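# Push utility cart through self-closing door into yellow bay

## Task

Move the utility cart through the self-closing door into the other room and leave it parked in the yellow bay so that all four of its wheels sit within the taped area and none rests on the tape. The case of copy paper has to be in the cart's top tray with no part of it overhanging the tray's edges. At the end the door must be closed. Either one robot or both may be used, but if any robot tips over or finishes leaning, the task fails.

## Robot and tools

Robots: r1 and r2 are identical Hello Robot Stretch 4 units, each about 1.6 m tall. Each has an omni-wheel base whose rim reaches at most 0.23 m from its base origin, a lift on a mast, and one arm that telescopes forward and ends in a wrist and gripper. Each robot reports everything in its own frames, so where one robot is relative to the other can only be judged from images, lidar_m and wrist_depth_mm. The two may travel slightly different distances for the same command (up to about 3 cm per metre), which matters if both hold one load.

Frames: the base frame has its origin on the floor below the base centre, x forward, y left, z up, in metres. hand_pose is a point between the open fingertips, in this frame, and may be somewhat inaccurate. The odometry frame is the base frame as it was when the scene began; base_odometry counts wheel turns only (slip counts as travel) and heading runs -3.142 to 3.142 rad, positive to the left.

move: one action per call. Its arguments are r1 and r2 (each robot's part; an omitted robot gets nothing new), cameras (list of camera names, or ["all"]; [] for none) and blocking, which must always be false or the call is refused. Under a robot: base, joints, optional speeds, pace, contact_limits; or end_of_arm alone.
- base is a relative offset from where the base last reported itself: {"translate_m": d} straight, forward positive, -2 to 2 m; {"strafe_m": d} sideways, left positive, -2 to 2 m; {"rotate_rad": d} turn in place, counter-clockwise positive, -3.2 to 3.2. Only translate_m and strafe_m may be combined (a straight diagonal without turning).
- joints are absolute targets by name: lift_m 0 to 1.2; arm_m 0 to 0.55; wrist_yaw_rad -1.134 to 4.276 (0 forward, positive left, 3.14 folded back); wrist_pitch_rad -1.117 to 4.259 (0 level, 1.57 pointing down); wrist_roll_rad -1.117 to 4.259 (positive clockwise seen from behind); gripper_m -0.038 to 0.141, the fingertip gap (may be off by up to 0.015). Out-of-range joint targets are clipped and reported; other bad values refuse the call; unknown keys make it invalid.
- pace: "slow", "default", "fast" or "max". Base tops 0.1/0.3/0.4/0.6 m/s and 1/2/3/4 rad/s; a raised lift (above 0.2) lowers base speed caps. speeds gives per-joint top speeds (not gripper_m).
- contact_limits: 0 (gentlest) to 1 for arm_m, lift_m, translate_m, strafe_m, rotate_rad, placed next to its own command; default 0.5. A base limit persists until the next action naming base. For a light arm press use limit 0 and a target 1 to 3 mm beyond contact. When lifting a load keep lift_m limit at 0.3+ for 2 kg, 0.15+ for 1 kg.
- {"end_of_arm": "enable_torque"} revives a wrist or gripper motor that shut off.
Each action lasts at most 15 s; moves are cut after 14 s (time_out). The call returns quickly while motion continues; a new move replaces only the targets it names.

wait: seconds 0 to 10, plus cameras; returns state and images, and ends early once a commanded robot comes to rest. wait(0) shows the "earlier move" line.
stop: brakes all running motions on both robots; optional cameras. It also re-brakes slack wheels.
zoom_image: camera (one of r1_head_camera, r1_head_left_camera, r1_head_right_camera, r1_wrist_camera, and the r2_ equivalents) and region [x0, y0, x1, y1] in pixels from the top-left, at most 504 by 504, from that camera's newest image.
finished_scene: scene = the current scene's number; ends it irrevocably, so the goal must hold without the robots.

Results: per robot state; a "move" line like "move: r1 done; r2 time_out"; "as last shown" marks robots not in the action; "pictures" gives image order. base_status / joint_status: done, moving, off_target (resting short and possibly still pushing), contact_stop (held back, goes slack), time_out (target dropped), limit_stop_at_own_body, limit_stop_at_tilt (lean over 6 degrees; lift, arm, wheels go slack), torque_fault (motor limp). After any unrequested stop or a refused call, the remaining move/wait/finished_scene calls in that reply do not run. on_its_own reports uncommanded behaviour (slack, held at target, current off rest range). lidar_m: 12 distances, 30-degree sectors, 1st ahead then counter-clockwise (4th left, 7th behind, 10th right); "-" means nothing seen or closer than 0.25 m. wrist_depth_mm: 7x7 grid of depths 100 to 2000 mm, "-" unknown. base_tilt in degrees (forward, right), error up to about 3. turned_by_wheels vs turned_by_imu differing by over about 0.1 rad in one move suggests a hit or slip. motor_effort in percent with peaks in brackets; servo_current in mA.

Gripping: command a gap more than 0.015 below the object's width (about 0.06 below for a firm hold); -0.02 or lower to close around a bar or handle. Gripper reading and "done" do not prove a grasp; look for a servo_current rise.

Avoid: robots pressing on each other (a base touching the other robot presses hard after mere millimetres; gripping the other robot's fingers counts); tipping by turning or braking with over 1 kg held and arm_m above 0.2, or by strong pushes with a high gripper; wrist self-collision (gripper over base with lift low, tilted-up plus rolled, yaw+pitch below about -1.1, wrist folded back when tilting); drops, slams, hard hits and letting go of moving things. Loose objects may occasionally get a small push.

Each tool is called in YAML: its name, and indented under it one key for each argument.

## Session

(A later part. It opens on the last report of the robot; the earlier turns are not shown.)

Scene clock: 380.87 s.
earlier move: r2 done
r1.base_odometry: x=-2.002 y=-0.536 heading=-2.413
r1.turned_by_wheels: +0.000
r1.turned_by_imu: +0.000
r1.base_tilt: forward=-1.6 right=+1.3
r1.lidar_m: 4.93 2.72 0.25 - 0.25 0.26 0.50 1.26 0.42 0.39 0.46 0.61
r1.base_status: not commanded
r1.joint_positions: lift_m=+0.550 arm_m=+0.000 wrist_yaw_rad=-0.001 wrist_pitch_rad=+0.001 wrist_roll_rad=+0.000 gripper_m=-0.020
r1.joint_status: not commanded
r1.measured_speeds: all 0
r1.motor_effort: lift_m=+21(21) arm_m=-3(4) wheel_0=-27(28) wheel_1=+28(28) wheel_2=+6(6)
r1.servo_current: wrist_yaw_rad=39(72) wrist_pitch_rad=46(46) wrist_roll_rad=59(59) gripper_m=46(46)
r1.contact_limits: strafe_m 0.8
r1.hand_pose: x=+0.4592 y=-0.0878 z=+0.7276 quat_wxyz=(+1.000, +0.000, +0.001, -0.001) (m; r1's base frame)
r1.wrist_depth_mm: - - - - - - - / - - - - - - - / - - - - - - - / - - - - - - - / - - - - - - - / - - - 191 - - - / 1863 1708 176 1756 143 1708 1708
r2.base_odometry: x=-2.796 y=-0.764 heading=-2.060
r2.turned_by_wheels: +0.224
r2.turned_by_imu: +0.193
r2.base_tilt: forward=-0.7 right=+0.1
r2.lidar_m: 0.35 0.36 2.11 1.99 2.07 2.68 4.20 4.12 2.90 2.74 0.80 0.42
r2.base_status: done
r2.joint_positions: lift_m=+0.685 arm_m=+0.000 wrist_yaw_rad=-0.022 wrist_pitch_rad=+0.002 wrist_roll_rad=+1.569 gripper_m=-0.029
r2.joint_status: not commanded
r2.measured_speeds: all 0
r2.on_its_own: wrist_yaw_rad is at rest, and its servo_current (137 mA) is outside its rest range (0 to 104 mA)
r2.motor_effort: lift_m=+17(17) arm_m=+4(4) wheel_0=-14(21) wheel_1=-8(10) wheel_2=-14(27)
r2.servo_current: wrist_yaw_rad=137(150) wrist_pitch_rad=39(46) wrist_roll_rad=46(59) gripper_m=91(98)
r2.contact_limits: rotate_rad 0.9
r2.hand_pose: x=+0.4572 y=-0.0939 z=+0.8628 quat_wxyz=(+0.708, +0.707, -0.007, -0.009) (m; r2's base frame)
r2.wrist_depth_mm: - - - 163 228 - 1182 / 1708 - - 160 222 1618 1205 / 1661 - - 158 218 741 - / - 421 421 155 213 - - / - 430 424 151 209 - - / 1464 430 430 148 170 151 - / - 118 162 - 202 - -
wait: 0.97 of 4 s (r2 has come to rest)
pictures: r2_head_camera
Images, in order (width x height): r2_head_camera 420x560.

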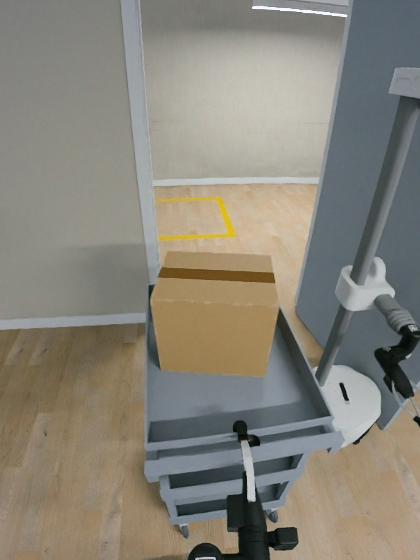

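move:
  r2: {"base":{"strafe_m":-0.12},"pace":"slow","contact_limits":{"strafe_m":0.9}}
  blocking: false
  cameras: []

wait:
  seconds: 4
  cameras: []

move:
  r2: {"base":{"rotate_rad":0.17},"pace":"slow","contact_limits":{"rotate_rad":0.9}}
  blocking: false
  cameras: []

wait:
  seconds: 3
  cameras: []

move:
  r2: {"base":{"translate_m":0.35},"pace":"slow","contact_limits":{"translate_m":0.6}}
  blocking: false
  cameras: []

wait:
  seconds: 6
  cameras: ["r2_head_camera"]

Scene clock: 393.90 s.
move: r2 moving
r1: as last shown
r1.lidar_m: 4.92 2.69 0.25 - 0.25 0.25 0.50 1.26 0.44 0.41 0.41 0.61
r1.servo_current: wrist_yaw_rad=52(72) wrist_pitch_rad=46(46) wrist_roll_rad=59(59) gripper_m=39(46)
r1.contact_limits: strafe_m 0.8
r1.wrist_depth_mm: - - - - - - - / - - - - - - - / - - - - - - - / - - - - - - - / - - - - - - - / - - - 190 - - - / 1808 1808 178 1756 143 1661 1708
r2.base_odometry: x=-2.808 y=-0.758 heading=-2.060
r2.turned_by_wheels: -0.001
r2.turned_by_imu: +0.000
r2.base_tilt: forward=-0.7 right=+0.1
r2.lidar_m: 0.35 0.38 2.14 2.02 2.07 2.70 4.15 4.16 2.90 2.73 0.77 0.41
r2.base_status: strafe_m moving
r2.joint_positions: lift_m=+0.685 arm_m=+0.000 wrist_yaw_rad=-0.022 wrist_pitch_rad=+0.002 wrist_roll_rad=+1.569 gripper_m=-0.029
r2.joint_status: not commanded
r2.measured_speeds: translate_m=+0.000 strafe_m=-0.055 rotate_rad=+0.000 lift_m=+0.000 arm_m=+0.000 wrist_yaw_rad=+0.000 wrist_pitch_rad=+0.000 wrist_roll_rad=+0.000
r2.motor_effort: lift_m=+17(17) arm_m=+4(4) wheel_0=+6(14) wheel_1=-9(13) wheel_2=-4(12)
r2.servo_current: wrist_yaw_rad=137(143) wrist_pitch_rad=39(46) wrist_roll_rad=46(46) gripper_m=91(91)
r2.contact_limits: strafe_m 0.9
r2.hand_pose: x=+0.4572 y=-0.0939 z=+0.8628 quat_wxyz=(+0.708, +0.707, -0.007, -0.009) (m; r2's base frame)
r2.wrist_depth_mm: - - - 162 226 - 1205 / 1576 - - 159 221 1576 1229 / - - - 156 216 707 - / - 421 418 415 212 - - / 1576 427 424 150 209 - - / 1464 433 430 147 170 145 - / - 119 156 - 202 - -
pictures: none
No camera images: "cameras" was empty.

Scene clock: 395.77 s.
earlier move: r2 done
r1.base_odometry: x=-2.002 y=-0.536 heading=-2.413
r1.turned_by_wheels: +0.000
r1.turned_by_imu: +0.000
r1.base_tilt: forward=-1.6 right=+1.3
r1.lidar_m: 4.92 2.75 0.25 - 0.25 0.25 0.50 1.25 0.45 0.39 0.40 0.48
r1.base_status: not commanded
r1.joint_positions: lift_m=+0.550 arm_m=+0.000 wrist_yaw_rad=-0.001 wrist_pitch_rad=+0.001 wrist_roll_rad=+0.000 gripper_m=-0.020
r1.joint_status: not commanded
r1.measured_speeds: all 0
r1.motor_effort: lift_m=+21(21) arm_m=-4(4) wheel_0=-28(28) wheel_1=+28(28) wheel_2=+6(6)
r1.servo_current: wrist_yaw_rad=59(72) wrist_pitch_rad=39(52) wrist_roll_rad=46(72) gripper_m=46(52)
r1.contact_limits: strafe_m 0.8
r1.hand_pose: x=+0.4592 y=-0.0878 z=+0.7276 quat_wxyz=(+1.000, +0.000, +0.001, -0.001) (m; r1's base frame)
r1.wrist_depth_mm: - - - - - - 741 / - - - - - - 676 / - - - - - - 750 / - - - - - - 750 / - - - - - - 750 / - - - 190 - - 759 / 1863 1756 177 1756 143 1708 759
r2.base_odometry: x=-2.901 y=-0.708 heading=-2.060
r2.turned_by_wheels: +0.000
r2.turned_by_imu: +0.001
r2.base_tilt: forward=-0.7 right=+0.0
r2.lidar_m: 0.33 0.33 2.27 2.12 2.17 2.87 4.15 3.96 2.80 2.62 0.70 0.43
r2.base_status: done
r2.joint_positions: lift_m=+0.685 arm_m=+0.000 wrist_yaw_rad=-0.001 wrist_pitch_rad=+0.002 wrist_roll_rad=+1.569 gripper_m=-0.029
r2.joint_status: not commanded
r2.measured_speeds: all 0
r2.motor_effort: lift_m=+17(17) arm_m=+4(4) wheel_0=+4(14) wheel_1=-5(13) wheel_2=-2(12)
r2.servo_current: wrist_yaw_rad=39(143) wrist_pitch_rad=39(52) wrist_roll_rad=39(59) gripper_m=85(98)
r2.contact_limits: strafe_m 0.9
r2.hand_pose: x=+0.4592 y=-0.0877 z=+0.8628 quat_wxyz=(+0.708, +0.707, +0.000, -0.001) (m; r2's base frame)
r2.wrist_depth_mm: 750 759 741 180 249 270 281 / - - - 176 239 1618 1205 / - - - - 229 1661 521 / - - 424 162 221 798 - / - 427 424 155 213 - - / - 421 424 151 173 151 - / - 120 156 - 198 - -
wait: 1.87 of 4 s (r2 has come to rest)
pictures: none
No camera images: "cameras" was empty.

Scene clock: 396.27 s.
move: r2 moving
r1: as last shown
r1.lidar_m: 4.91 2.73 0.25 - 0.25 0.25 0.49 1.26 0.44 0.38 0.40 0.50
r1.servo_current: wrist_yaw_rad=52(59) wrist_pitch_rad=33(46) wrist_roll_rad=46(72) gripper_m=46(46)
r1.contact_limits: strafe_m 0.8
r1.wrist_depth_mm: - - - - - - 715 / - - - - - - 668 / - - - - - - 732 / - - - - - - 741 / - - - - - - 732 / - - - 191 - - 732 / 1921 1808 177 1661 144 1661 750
r2.base_odometry: x=-2.901 y=-0.708 heading=-1.944
r2.turned_by_wheels: +0.116
r2.turned_by_imu: +0.110
r2.base_tilt: forward=-0.8 right=+0.1
r2.lidar_m: 0.35 0.34 2.19 2.11 2.26 3.20 4.19 3.51 2.68 2.63 0.72 0.43
r2.base_status: rotate_rad moving
r2.joint_positions: lift_m=+0.685 arm_m=+0.000 wrist_yaw_rad=-0.021 wrist_pitch_rad=+0.002 wrist_roll_rad=+1.569 gripper_m=-0.029
r2.joint_status: not commanded
r2.measured_speeds: translate_m=+0.000 strafe_m=-0.001 rotate_rad=+0.334 lift_m=+0.000 arm_m=+0.000 wrist_yaw_rad=-0.035 wrist_pitch_rad=+0.000 wrist_roll_rad=+0.000
r2.motor_effort: lift_m=+17(17) arm_m=+3(4) wheel_0=-11(16) wheel_1=-8(10) wheel_2=-19(19)
r2.servo_current: wrist_yaw_rad=130(130) wrist_pitch_rad=39(46) wrist_roll_rad=46(52) gripper_m=91(98)
r2.contact_limits: rotate_rad 0.9
r2.hand_pose: x=+0.4574 y=-0.0935 z=+0.8628 quat_wxyz=(+0.708, +0.707, -0.007, -0.008) (m; r2's base frame)
r2.wrist_depth_mm: - - - 169 233 - 1160 / 1618 - - 165 228 1618 1205 / 1576 - - 161 221 1537 - / 1618 - 421 156 215 788 - / 1576 424 424 151 210 - - / - 427 427 147 172 150 - / - 130 158 - 200 - -
pictures: none
No camera images: "cameras" was empty.

Scene clock: 396.87 s.
earlier move: r2 done
r1.base_odometry: x=-2.002 y=-0.536 heading=-2.413
r1.turned_by_wheels: +0.000
r1.turned_by_imu: +0.000
r1.base_tilt: forward=-1.6 right=+1.3
r1.lidar_m: 4.93 2.74 0.25 - 0.25 0.25 0.52 1.28 0.45 0.41 0.42 0.55
r1.base_status: not commanded
r1.joint_positions: lift_m=+0.550 arm_m=+0.000 wrist_yaw_rad=-0.001 wrist_pitch_rad=+0.001 wrist_roll_rad=+0.000 gripper_m=-0.020
r1.joint_status: not commanded
r1.measured_speeds: all 0
r1.motor_effort: lift_m=+21(21) arm_m=-3(4) wheel_0=-27(28) wheel_1=+28(28) wheel_2=+6(6)
r1.servo_current: wrist_yaw_rad=52(59) wrist_pitch_rad=46(46) wrist_roll_rad=46(72) gripper_m=39(52)
r1.contact_limits: strafe_m 0.8
r1.hand_pose: x=+0.4592 y=-0.0878 z=+0.7276 quat_wxyz=(+1.000, +0.000, +0.001, -0.001) (m; r1's base frame)
r1.wrist_depth_mm: - - - - - - 707 / - - - - - - 661 / - - - - - - 723 / - - - - - - 723 / - - - - - - 732 / - - - 191 - - 741 / 1808 1708 177 1708 143 1708 723
r2.base_odometry: x=-2.901 y=-0.708 heading=-1.892
r2.turned_by_wheels: +0.052
r2.turned_by_imu: +0.050
r2.base_tilt: forward=-0.7 right=+0.1
r2.lidar_m: 0.36 0.38 2.16 2.11 2.30 3.39 4.11 3.40 2.68 2.62 0.69 0.42
r2.base_status: done
r2.joint_positions: lift_m=+0.685 arm_m=+0.000 wrist_yaw_rad=-0.021 wrist_pitch_rad=+0.002 wrist_roll_rad=+1.569 gripper_m=-0.029
r2.joint_status: not commanded
r2.measured_speeds: all 0
r2.on_its_own: wrist_yaw_rad is at rest, and its servo_current (124 mA) is outside its rest range (0 to 104 mA)
r2.motor_effort: lift_m=+17(17) arm_m=-3(4) wheel_0=-9(16) wheel_1=-8(10) wheel_2=-12(19)
r2.servo_current: wrist_yaw_rad=124(137) wrist_pitch_rad=39(46) wrist_roll_rad=39(59) gripper_m=91(98)
r2.contact_limits: rotate_rad 0.9
r2.hand_pose: x=+0.4574 y=-0.0935 z=+0.8628 quat_wxyz=(+0.708, +0.707, -0.007, -0.008) (m; r2's base frame)
r2.wrist_depth_mm: - - - 153 214 1499 1205 / - - - 152 213 1499 580 / 1576 - - 151 211 741 - / 1576 418 418 149 208 - - / 1576 430 427 148 206 - - / - 436 436 147 169 151 - / - - 162 - 203 - -
wait: 0.60 of 3 s (r2 has come to rest)
pictures: none
No camera images: "cameras" was empty.

Scene clock: 397.37 s.
move: r2 moving
r1: as last shown
r1.base_tilt: forward=-1.6 right=+1.2
r1.lidar_m: 4.94 2.70 0.25 - 0.25 0.25 0.51 1.28 0.45 0.41 0.42 0.56
r1.servo_current: wrist_yaw_rad=52(65) wrist_pitch_rad=39(46) wrist_roll_rad=52(59) gripper_m=39(46)
r1.contact_limits: strafe_m 0.8
r1.wrist_depth_mm: - - - - - - 699 / - - - - - - 661 / - - - - - - 715 / - - - - - - 732 / - - - - - - 723 / - - - 190 - - 732 / 1808 1708 178 1708 143 1618 723
r2.base_odometry: x=-2.905 y=-0.719 heading=-1.894
r2.turned_by_wheels: -0.001
r2.turned_by_imu: -0.001
r2.base_tilt: forward=-0.8 right=+0.1
r2.lidar_m: 0.35 0.38 2.15 2.13 2.29 3.38 4.13 3.38 2.67 2.61 0.66 0.40
r2.base_status: translate_m moving
r2.joint_positions: lift_m=+0.685 arm_m=+0.000 wrist_yaw_rad=-0.021 wrist_pitch_rad=+0.002 wrist_roll_rad=+1.569 gripper_m=-0.029
r2.joint_status: not commanded
r2.measured_speeds: translate_m=+0.049 strafe_m=+0.000 rotate_rad=+0.002 lift_m=+0.000 arm_m=+0.000 wrist_yaw_rad=+0.000 wrist_pitch_rad=+0.000 wrist_roll_rad=+0.000
r2.motor_effort: lift_m=+17(17) arm_m=+4(4) wheel_0=+1(5) wheel_1=+4(7) wheel_2=-22(22)
r2.servo_current: wrist_yaw_rad=124(124) wrist_pitch_rad=46(46) wrist_roll_rad=46(59) gripper_m=85(98)
r2.contact_limits: translate_m 0.6
r2.hand_pose: x=+0.4573 y=-0.0935 z=+0.8628 quat_wxyz=(+0.708, +0.707, -0.007, -0.008) (m; r2's base frame)
r2.wrist_depth_mm: - - - 154 216 1618 1205 / - - - 153 213 1661 1118 / - - - 151 211 - - / - 415 415 150 209 - - / 1537 427 424 148 206 - - / - 436 433 146 169 150 - / - - 157 - 202 - -
pictures: none
No camera images: "cameras" was empty.

Scene clock: 401.63 s.
earlier move: r2 done
r1.base_odometry: x=-2.002 y=-0.536 heading=-2.413
r1.turned_by_wheels: +0.000
r1.turned_by_imu: +0.000
r1.base_tilt: forward=-1.6 right=+1.3
r1.lidar_m: 4.93 2.71 0.25 - 0.25 0.25 0.51 1.28 0.56 0.45 0.62 0.70
r1.base_status: not commanded
r1.joint_positions: lift_m=+0.550 arm_m=+0.000 wrist_yaw_rad=-0.001 wrist_pitch_rad=+0.001 wrist_roll_rad=+0.000 gripper_m=-0.020
r1.joint_status: not commanded
r1.measured_speeds: all 0
r1.motor_effort: lift_m=+21(21) arm_m=-4(4) wheel_0=-28(28) wheel_1=+28(29) wheel_2=+6(6)
r1.servo_current: wrist_yaw_rad=39(78) wrist_pitch_rad=46(52) wrist_roll_rad=59(72) gripper_m=46(52)
r1.contact_limits: strafe_m 0.8
r1.hand_pose: x=+0.4592 y=-0.0878 z=+0.7276 quat_wxyz=(+1.000, +0.000, +0.001, -0.001) (m; r1's base frame)
r1.wrist_depth_mm: - - - - - - - / - - - - - - - / - - - - - - - / - - - - - - - / - - - - - - - / - - - 191 - - - / 1863 1708 177 1708 143 1661 1708
r2.base_odometry: x=-3.012 y=-1.040 heading=-1.892
r2.turned_by_wheels: +0.001
r2.turned_by_imu: -0.001
r2.base_tilt: forward=-0.7 right=+0.1
r2.lidar_m: 0.25 0.31 2.12 2.08 2.26 3.28 - 3.46 2.73 0.59 0.64 0.48
r2.base_status: done
r2.joint_positions: lift_m=+0.685 arm_m=+0.000 wrist_yaw_rad=-0.013 wrist_pitch_rad=+0.002 wrist_roll_rad=+1.569 gripper_m=-0.029
r2.joint_status: not commanded
r2.measured_speeds: all 0
r2.motor_effort: lift_m=+17(17) arm_m=+4(4) wheel_0=+3(8) wheel_1=+4(7) wheel_2=-9(24)
r2.servo_current: wrist_yaw_rad=72(143) wrist_pitch_rad=39(46) wrist_roll_rad=33(65) gripper_m=91(98)
r2.contact_limits: translate_m 0.6
r2.hand_pose: x=+0.4581 y=-0.0911 z=+0.8628 quat_wxyz=(+0.708, +0.707, -0.004, -0.005) (m; r2's base frame)
r2.wrist_depth_mm: - - - - - 1756 1205 / - - - 325 345 1537 1160 / - - - 213 304 1708 1229 / - - - 190 257 1808 517 / - - - 160 229 1661 - / - 421 418 146 176 148 - / - 392 147 - 189 - -
wait: 4.27 of 6 s (r2 has come to rest)
pictures: r2_head_camera
Images, in order (width x height): r2_head_camera 420x560.

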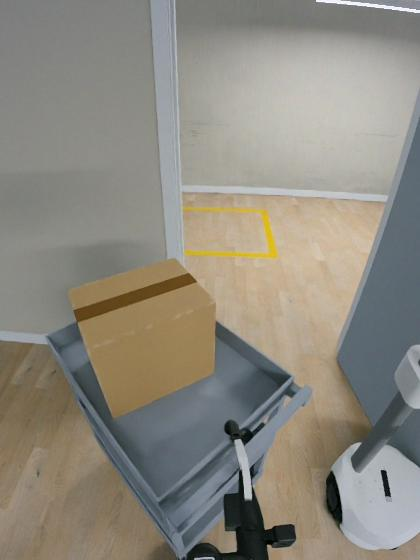

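move:
  r2: {"base":{"translate_m":-0.5,"strafe_m":-0.22},"pace":"slow","contact_limits":{"translate_m":0.9}}
  blocking: false
  cameras: []

wait:
  seconds: 8
  cameras: ["r2_head_camera"]

Scene clock: 416.47 s.
move: r2 moving
r1: as last shown
r1.lidar_m: 4.93 2.71 0.25 - 0.25 0.25 0.54 1.26 0.58 0.47 0.62 0.74
r1.motor_effort: lift_m=+21(21) arm_m=-3(4) wheel_0=-28(28) wheel_1=+28(29) wheel_2=+6(6)
r1.servo_current: wrist_yaw_rad=52(59) wrist_pitch_rad=39(46) wrist_roll_rad=46(59) gripper_m=39(46)
r1.contact_limits: strafe_m 0.8
r1.wrist_depth_mm: - - - - - - - / - - - - - - - / - - - - - - - / - - - - - - - / - - - - - - - / - - - 191 - - - / 1863 1756 178 1756 143 1661 1661
r2.base_odometry: x=-3.013 y=-1.027 heading=-1.892
r2.turned_by_wheels: +0.000
r2.turned_by_imu: +0.001
r2.base_tilt: forward=-0.6 right=+0.1
r2.lidar_m: 0.25 0.30 2.13 2.08 2.25 3.33 - 3.47 2.70 0.61 0.60 0.45
r2.base_status: translate_m moving; strafe_m moving
r2.joint_positions: lift_m=+0.685 arm_m=+0.000 wrist_yaw_rad=-0.002 wrist_pitch_rad=+0.002 wrist_roll_rad=+1.569 gripper_m=-0.029
r2.joint_status: not commanded
r2.measured_speeds: translate_m=-0.049 strafe_m=-0.022 rotate_rad=+0.001 lift_m=+0.000 arm_m=+0.000 wrist_yaw_rad=+0.014 wrist_pitch_rad=+0.000 wrist_roll_rad=+0.000
r2.motor_effort: lift_m=+17(17) arm_m=+4(4) wheel_0=-4(7) wheel_1=-10(10) wheel_2=+14(14)
r2.servo_current: wrist_yaw_rad=52(78) wrist_pitch_rad=46(46) wrist_roll_rad=39(59) gripper_m=91(98)
r2.contact_limits: translate_m 0.9
r2.hand_pose: x=+0.4590 y=-0.0881 z=+0.8628 quat_wxyz=(+0.708, +0.707, +0.000, -0.001) (m; r2's base frame)
r2.wrist_depth_mm: - - - - - 1756 1229 / - - - 324 338 345 343 / - - - 209 289 1808 1229 / - - - 187 254 1661 512 / - - - 160 227 1537 - / - 421 418 147 177 148 - / - 392 146 - 190 - -
pictures: none
No camera images: "cameras" was empty.

Scene clock: 422.63 s.
earlier move: r2 done
r1.base_odometry: x=-2.002 y=-0.536 heading=-2.413
r1.turned_by_wheels: +0.000
r1.turned_by_imu: +0.000
r1.base_tilt: forward=-1.6 right=+1.3
r1.lidar_m: 1.01 2.71 0.25 - 0.25 0.25 0.50 1.26 1.25 0.54 0.44 0.43
r1.base_status: not commanded
r1.joint_positions: lift_m=+0.550 arm_m=+0.000 wrist_yaw_rad=-0.001 wrist_pitch_rad=+0.001 wrist_roll_rad=+0.000 gripper_m=-0.020
r1.joint_status: not commanded
r1.measured_speeds: all 0
r1.motor_effort: lift_m=+21(21) arm_m=-4(4) wheel_0=-28(28) wheel_1=+28(29) wheel_2=+6(6)
r1.servo_current: wrist_yaw_rad=59(72) wrist_pitch_rad=39(52) wrist_roll_rad=59(72) gripper_m=46(52)
r1.contact_limits: strafe_m 0.8
r1.hand_pose: x=+0.4592 y=-0.0878 z=+0.7276 quat_wxyz=(+1.000, +0.000, +0.001, -0.001) (m; r1's base frame)
r1.wrist_depth_mm: - - - - - - - / - - - - - 741 564 / - - - - - 591 585 / - - - - - - - / - - - - - - - / - - - 190 820 - - / 1756 1708 177 1756 153 1661 1708
r2.base_odometry: x=-3.063 y=-0.496 heading=-1.893
r2.turned_by_wheels: +0.000
r2.turned_by_imu: -0.001
r2.base_tilt: forward=-0.7 right=+0.1
r2.lidar_m: 0.25 0.28 2.40 2.36 2.56 3.74 4.00 3.11 2.43 2.39 2.40 0.48
r2.base_status: done
r2.joint_positions: lift_m=+0.685 arm_m=+0.000 wrist_yaw_rad=-0.003 wrist_pitch_rad=+0.002 wrist_roll_rad=+1.569 gripper_m=-0.029
r2.joint_status: not commanded
r2.measured_speeds: all 0
r2.motor_effort: lift_m=+17(17) arm_m=-3(4) wheel_0=-5(14) wheel_1=-4(10) wheel_2=+6(17)
r2.servo_current: wrist_yaw_rad=46(78) wrist_pitch_rad=46(46) wrist_roll_rad=39(65) gripper_m=91(98)
r2.contact_limits: translate_m 0.9
r2.hand_pose: x=+0.4591 y=-0.0881 z=+0.8628 quat_wxyz=(+0.708, +0.707, +0.000, -0.001) (m; r2's base frame)
r2.wrist_depth_mm: - - - 312 535 - 820 / 842 - - 345 798 1499 1098 / - - - 222 320 1576 1182 / 1661 - - 195 265 1756 1308 / - - - 160 231 1708 535 / - 424 421 145 177 213 - / - 392 147 - 187 - -
wait: 6.17 of 8 s (r2 has come to rest)
pictures: r2_head_camera
Images, in order (width x height): r2_head_camera 420x560.

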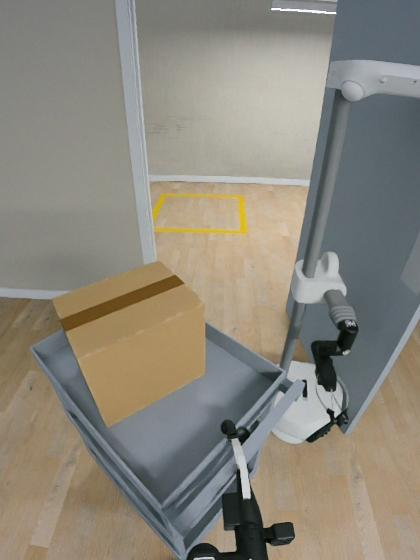

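move:
  r2: {"base":{"strafe_m":0.3},"pace":"slow","contact_limits":{"strafe_m":0.9}}
  blocking: false
  cameras: []

wait:
  seconds: 6
  cameras: ["r2_head_camera"]

Scene clock: 427.47 s.
move: r2 moving
r1: as last shown
r1.lidar_m: 1.06 2.70 0.25 - 0.25 0.25 0.50 1.23 1.27 0.54 0.44 0.42
r1.motor_effort: lift_m=+21(21) arm_m=-4(4) wheel_0=-28(28) wheel_1=+28(28) wheel_2=+6(6)
r1.servo_current: wrist_yaw_rad=59(59) wrist_pitch_rad=46(46) wrist_roll_rad=52(52) gripper_m=33(46)
r1.contact_limits: strafe_m 0.8
r1.wrist_depth_mm: - - - - - - - / - - - - - 788 574 / - - - - - 788 585 / - - - - - - - / - - - - - - - / - - - 191 809 - - / 1808 1756 177 1756 153 1661 1756
r2.base_odometry: x=-3.049 y=-0.501 heading=-1.893
r2.turned_by_wheels: +0.000
r2.turned_by_imu: +0.000
r2.base_tilt: forward=-0.7 right=+0.1
r2.lidar_m: 0.25 0.31 2.39 2.35 2.52 3.73 3.98 3.11 2.46 2.40 1.16 0.47
r2.base_status: strafe_m moving
r2.joint_positions: lift_m=+0.685 arm_m=+0.000 wrist_yaw_rad=-0.005 wrist_pitch_rad=+0.002 wrist_roll_rad=+1.569 gripper_m=-0.029
r2.joint_status: not commanded
r2.measured_speeds: translate_m=+0.000 strafe_m=+0.056 rotate_rad=-0.001 lift_m=+0.000 arm_m=+0.000 wrist_yaw_rad=-0.039 wrist_pitch_rad=+0.000 wrist_roll_rad=+0.000
r2.motor_effort: lift_m=+17(17) arm_m=-3(4) wheel_0=-11(15) wheel_1=+9(9) wheel_2=+0(6)
r2.servo_current: wrist_yaw_rad=46(52) wrist_pitch_rad=39(46) wrist_roll_rad=39(59) gripper_m=91(91)
r2.contact_limits: strafe_m 0.9
r2.hand_pose: x=+0.4589 y=-0.0888 z=+0.8628 quat_wxyz=(+0.708, +0.707, -0.001, -0.002) (m; r2's base frame)
r2.wrist_depth_mm: - - - 654 559 - 820 / 798 - - 351 788 1576 1098 / - - - 223 324 1576 1138 / 1661 - - 194 266 1808 1336 / - - - 163 229 1708 535 / - 421 415 143 177 627 - / - 392 147 - 186 - -
pictures: none
No camera images: "cameras" was empty.

Scene clock: 431.10 s.
earlier move: r2 done
r1.base_odometry: x=-2.002 y=-0.536 heading=-2.413
r1.turned_by_wheels: +0.000
r1.turned_by_imu: +0.000
r1.base_tilt: forward=-1.6 right=+1.3
r1.lidar_m: 4.93 2.71 0.25 - 0.25 0.25 0.49 1.26 1.25 0.75 0.63 0.95
r1.base_status: not commanded
r1.joint_positions: lift_m=+0.550 arm_m=+0.000 wrist_yaw_rad=-0.001 wrist_pitch_rad=+0.001 wrist_roll_rad=+0.000 gripper_m=-0.020
r1.joint_status: not commanded
r1.measured_speeds: all 0
r1.motor_effort: lift_m=+21(21) arm_m=-3(4) wheel_0=-28(29) wheel_1=+28(29) wheel_2=+6(7)
r1.servo_current: wrist_yaw_rad=52(72) wrist_pitch_rad=46(52) wrist_roll_rad=52(65) gripper_m=39(52)
r1.contact_limits: strafe_m 0.8
r1.hand_pose: x=+0.4592 y=-0.0878 z=+0.7276 quat_wxyz=(+1.000, +0.000, +0.001, -0.001) (m; r1's base frame)
r1.wrist_depth_mm: - - - - - - - / - - - - - - 842 / - - - - - - 842 / - - - - - - - / - - - - - - - / - - - 191 - - 1983 / 1921 1756 177 1708 143 1618 1537
r2.base_odometry: x=-2.778 y=-0.591 heading=-1.893
r2.turned_by_wheels: +0.000
r2.turned_by_imu: -0.017
r2.base_tilt: forward=-0.7 right=+0.1
r2.lidar_m: 0.25 0.28 2.11 2.06 2.22 3.21 4.00 3.53 2.73 2.68 0.84 0.48
r2.base_status: done
r2.joint_positions: lift_m=+0.685 arm_m=+0.000 wrist_yaw_rad=-0.015 wrist_pitch_rad=+0.002 wrist_roll_rad=+1.569 gripper_m=-0.029
r2.joint_status: not commanded
r2.measured_speeds: all 0
r2.motor_effort: lift_m=+17(17) arm_m=+4(4) wheel_0=-6(19) wheel_1=+5(9) wheel_2=-9(11)
r2.servo_current: wrist_yaw_rad=98(117) wrist_pitch_rad=46(46) wrist_roll_rad=46(59) gripper_m=91(98)
r2.contact_limits: strafe_m 0.9
r2.hand_pose: x=+0.4579 y=-0.0918 z=+0.8628 quat_wxyz=(+0.708, +0.707, -0.005, -0.006) (m; r2's base frame)
r2.wrist_depth_mm: - - - 315 - 1756 1205 / 1661 - - 343 362 1537 1160 / 1661 - - 219 315 1618 1160 / 1661 - - 192 262 1863 1255 / - - - 159 229 1576 559 / - 421 421 145 177 640 - / - 394 147 - 187 - -
wait: 3.63 of 6 s (r2 has come to rest)
pictures: r2_head_camera
Images, in order (width x height): r2_head_camera 420x560.

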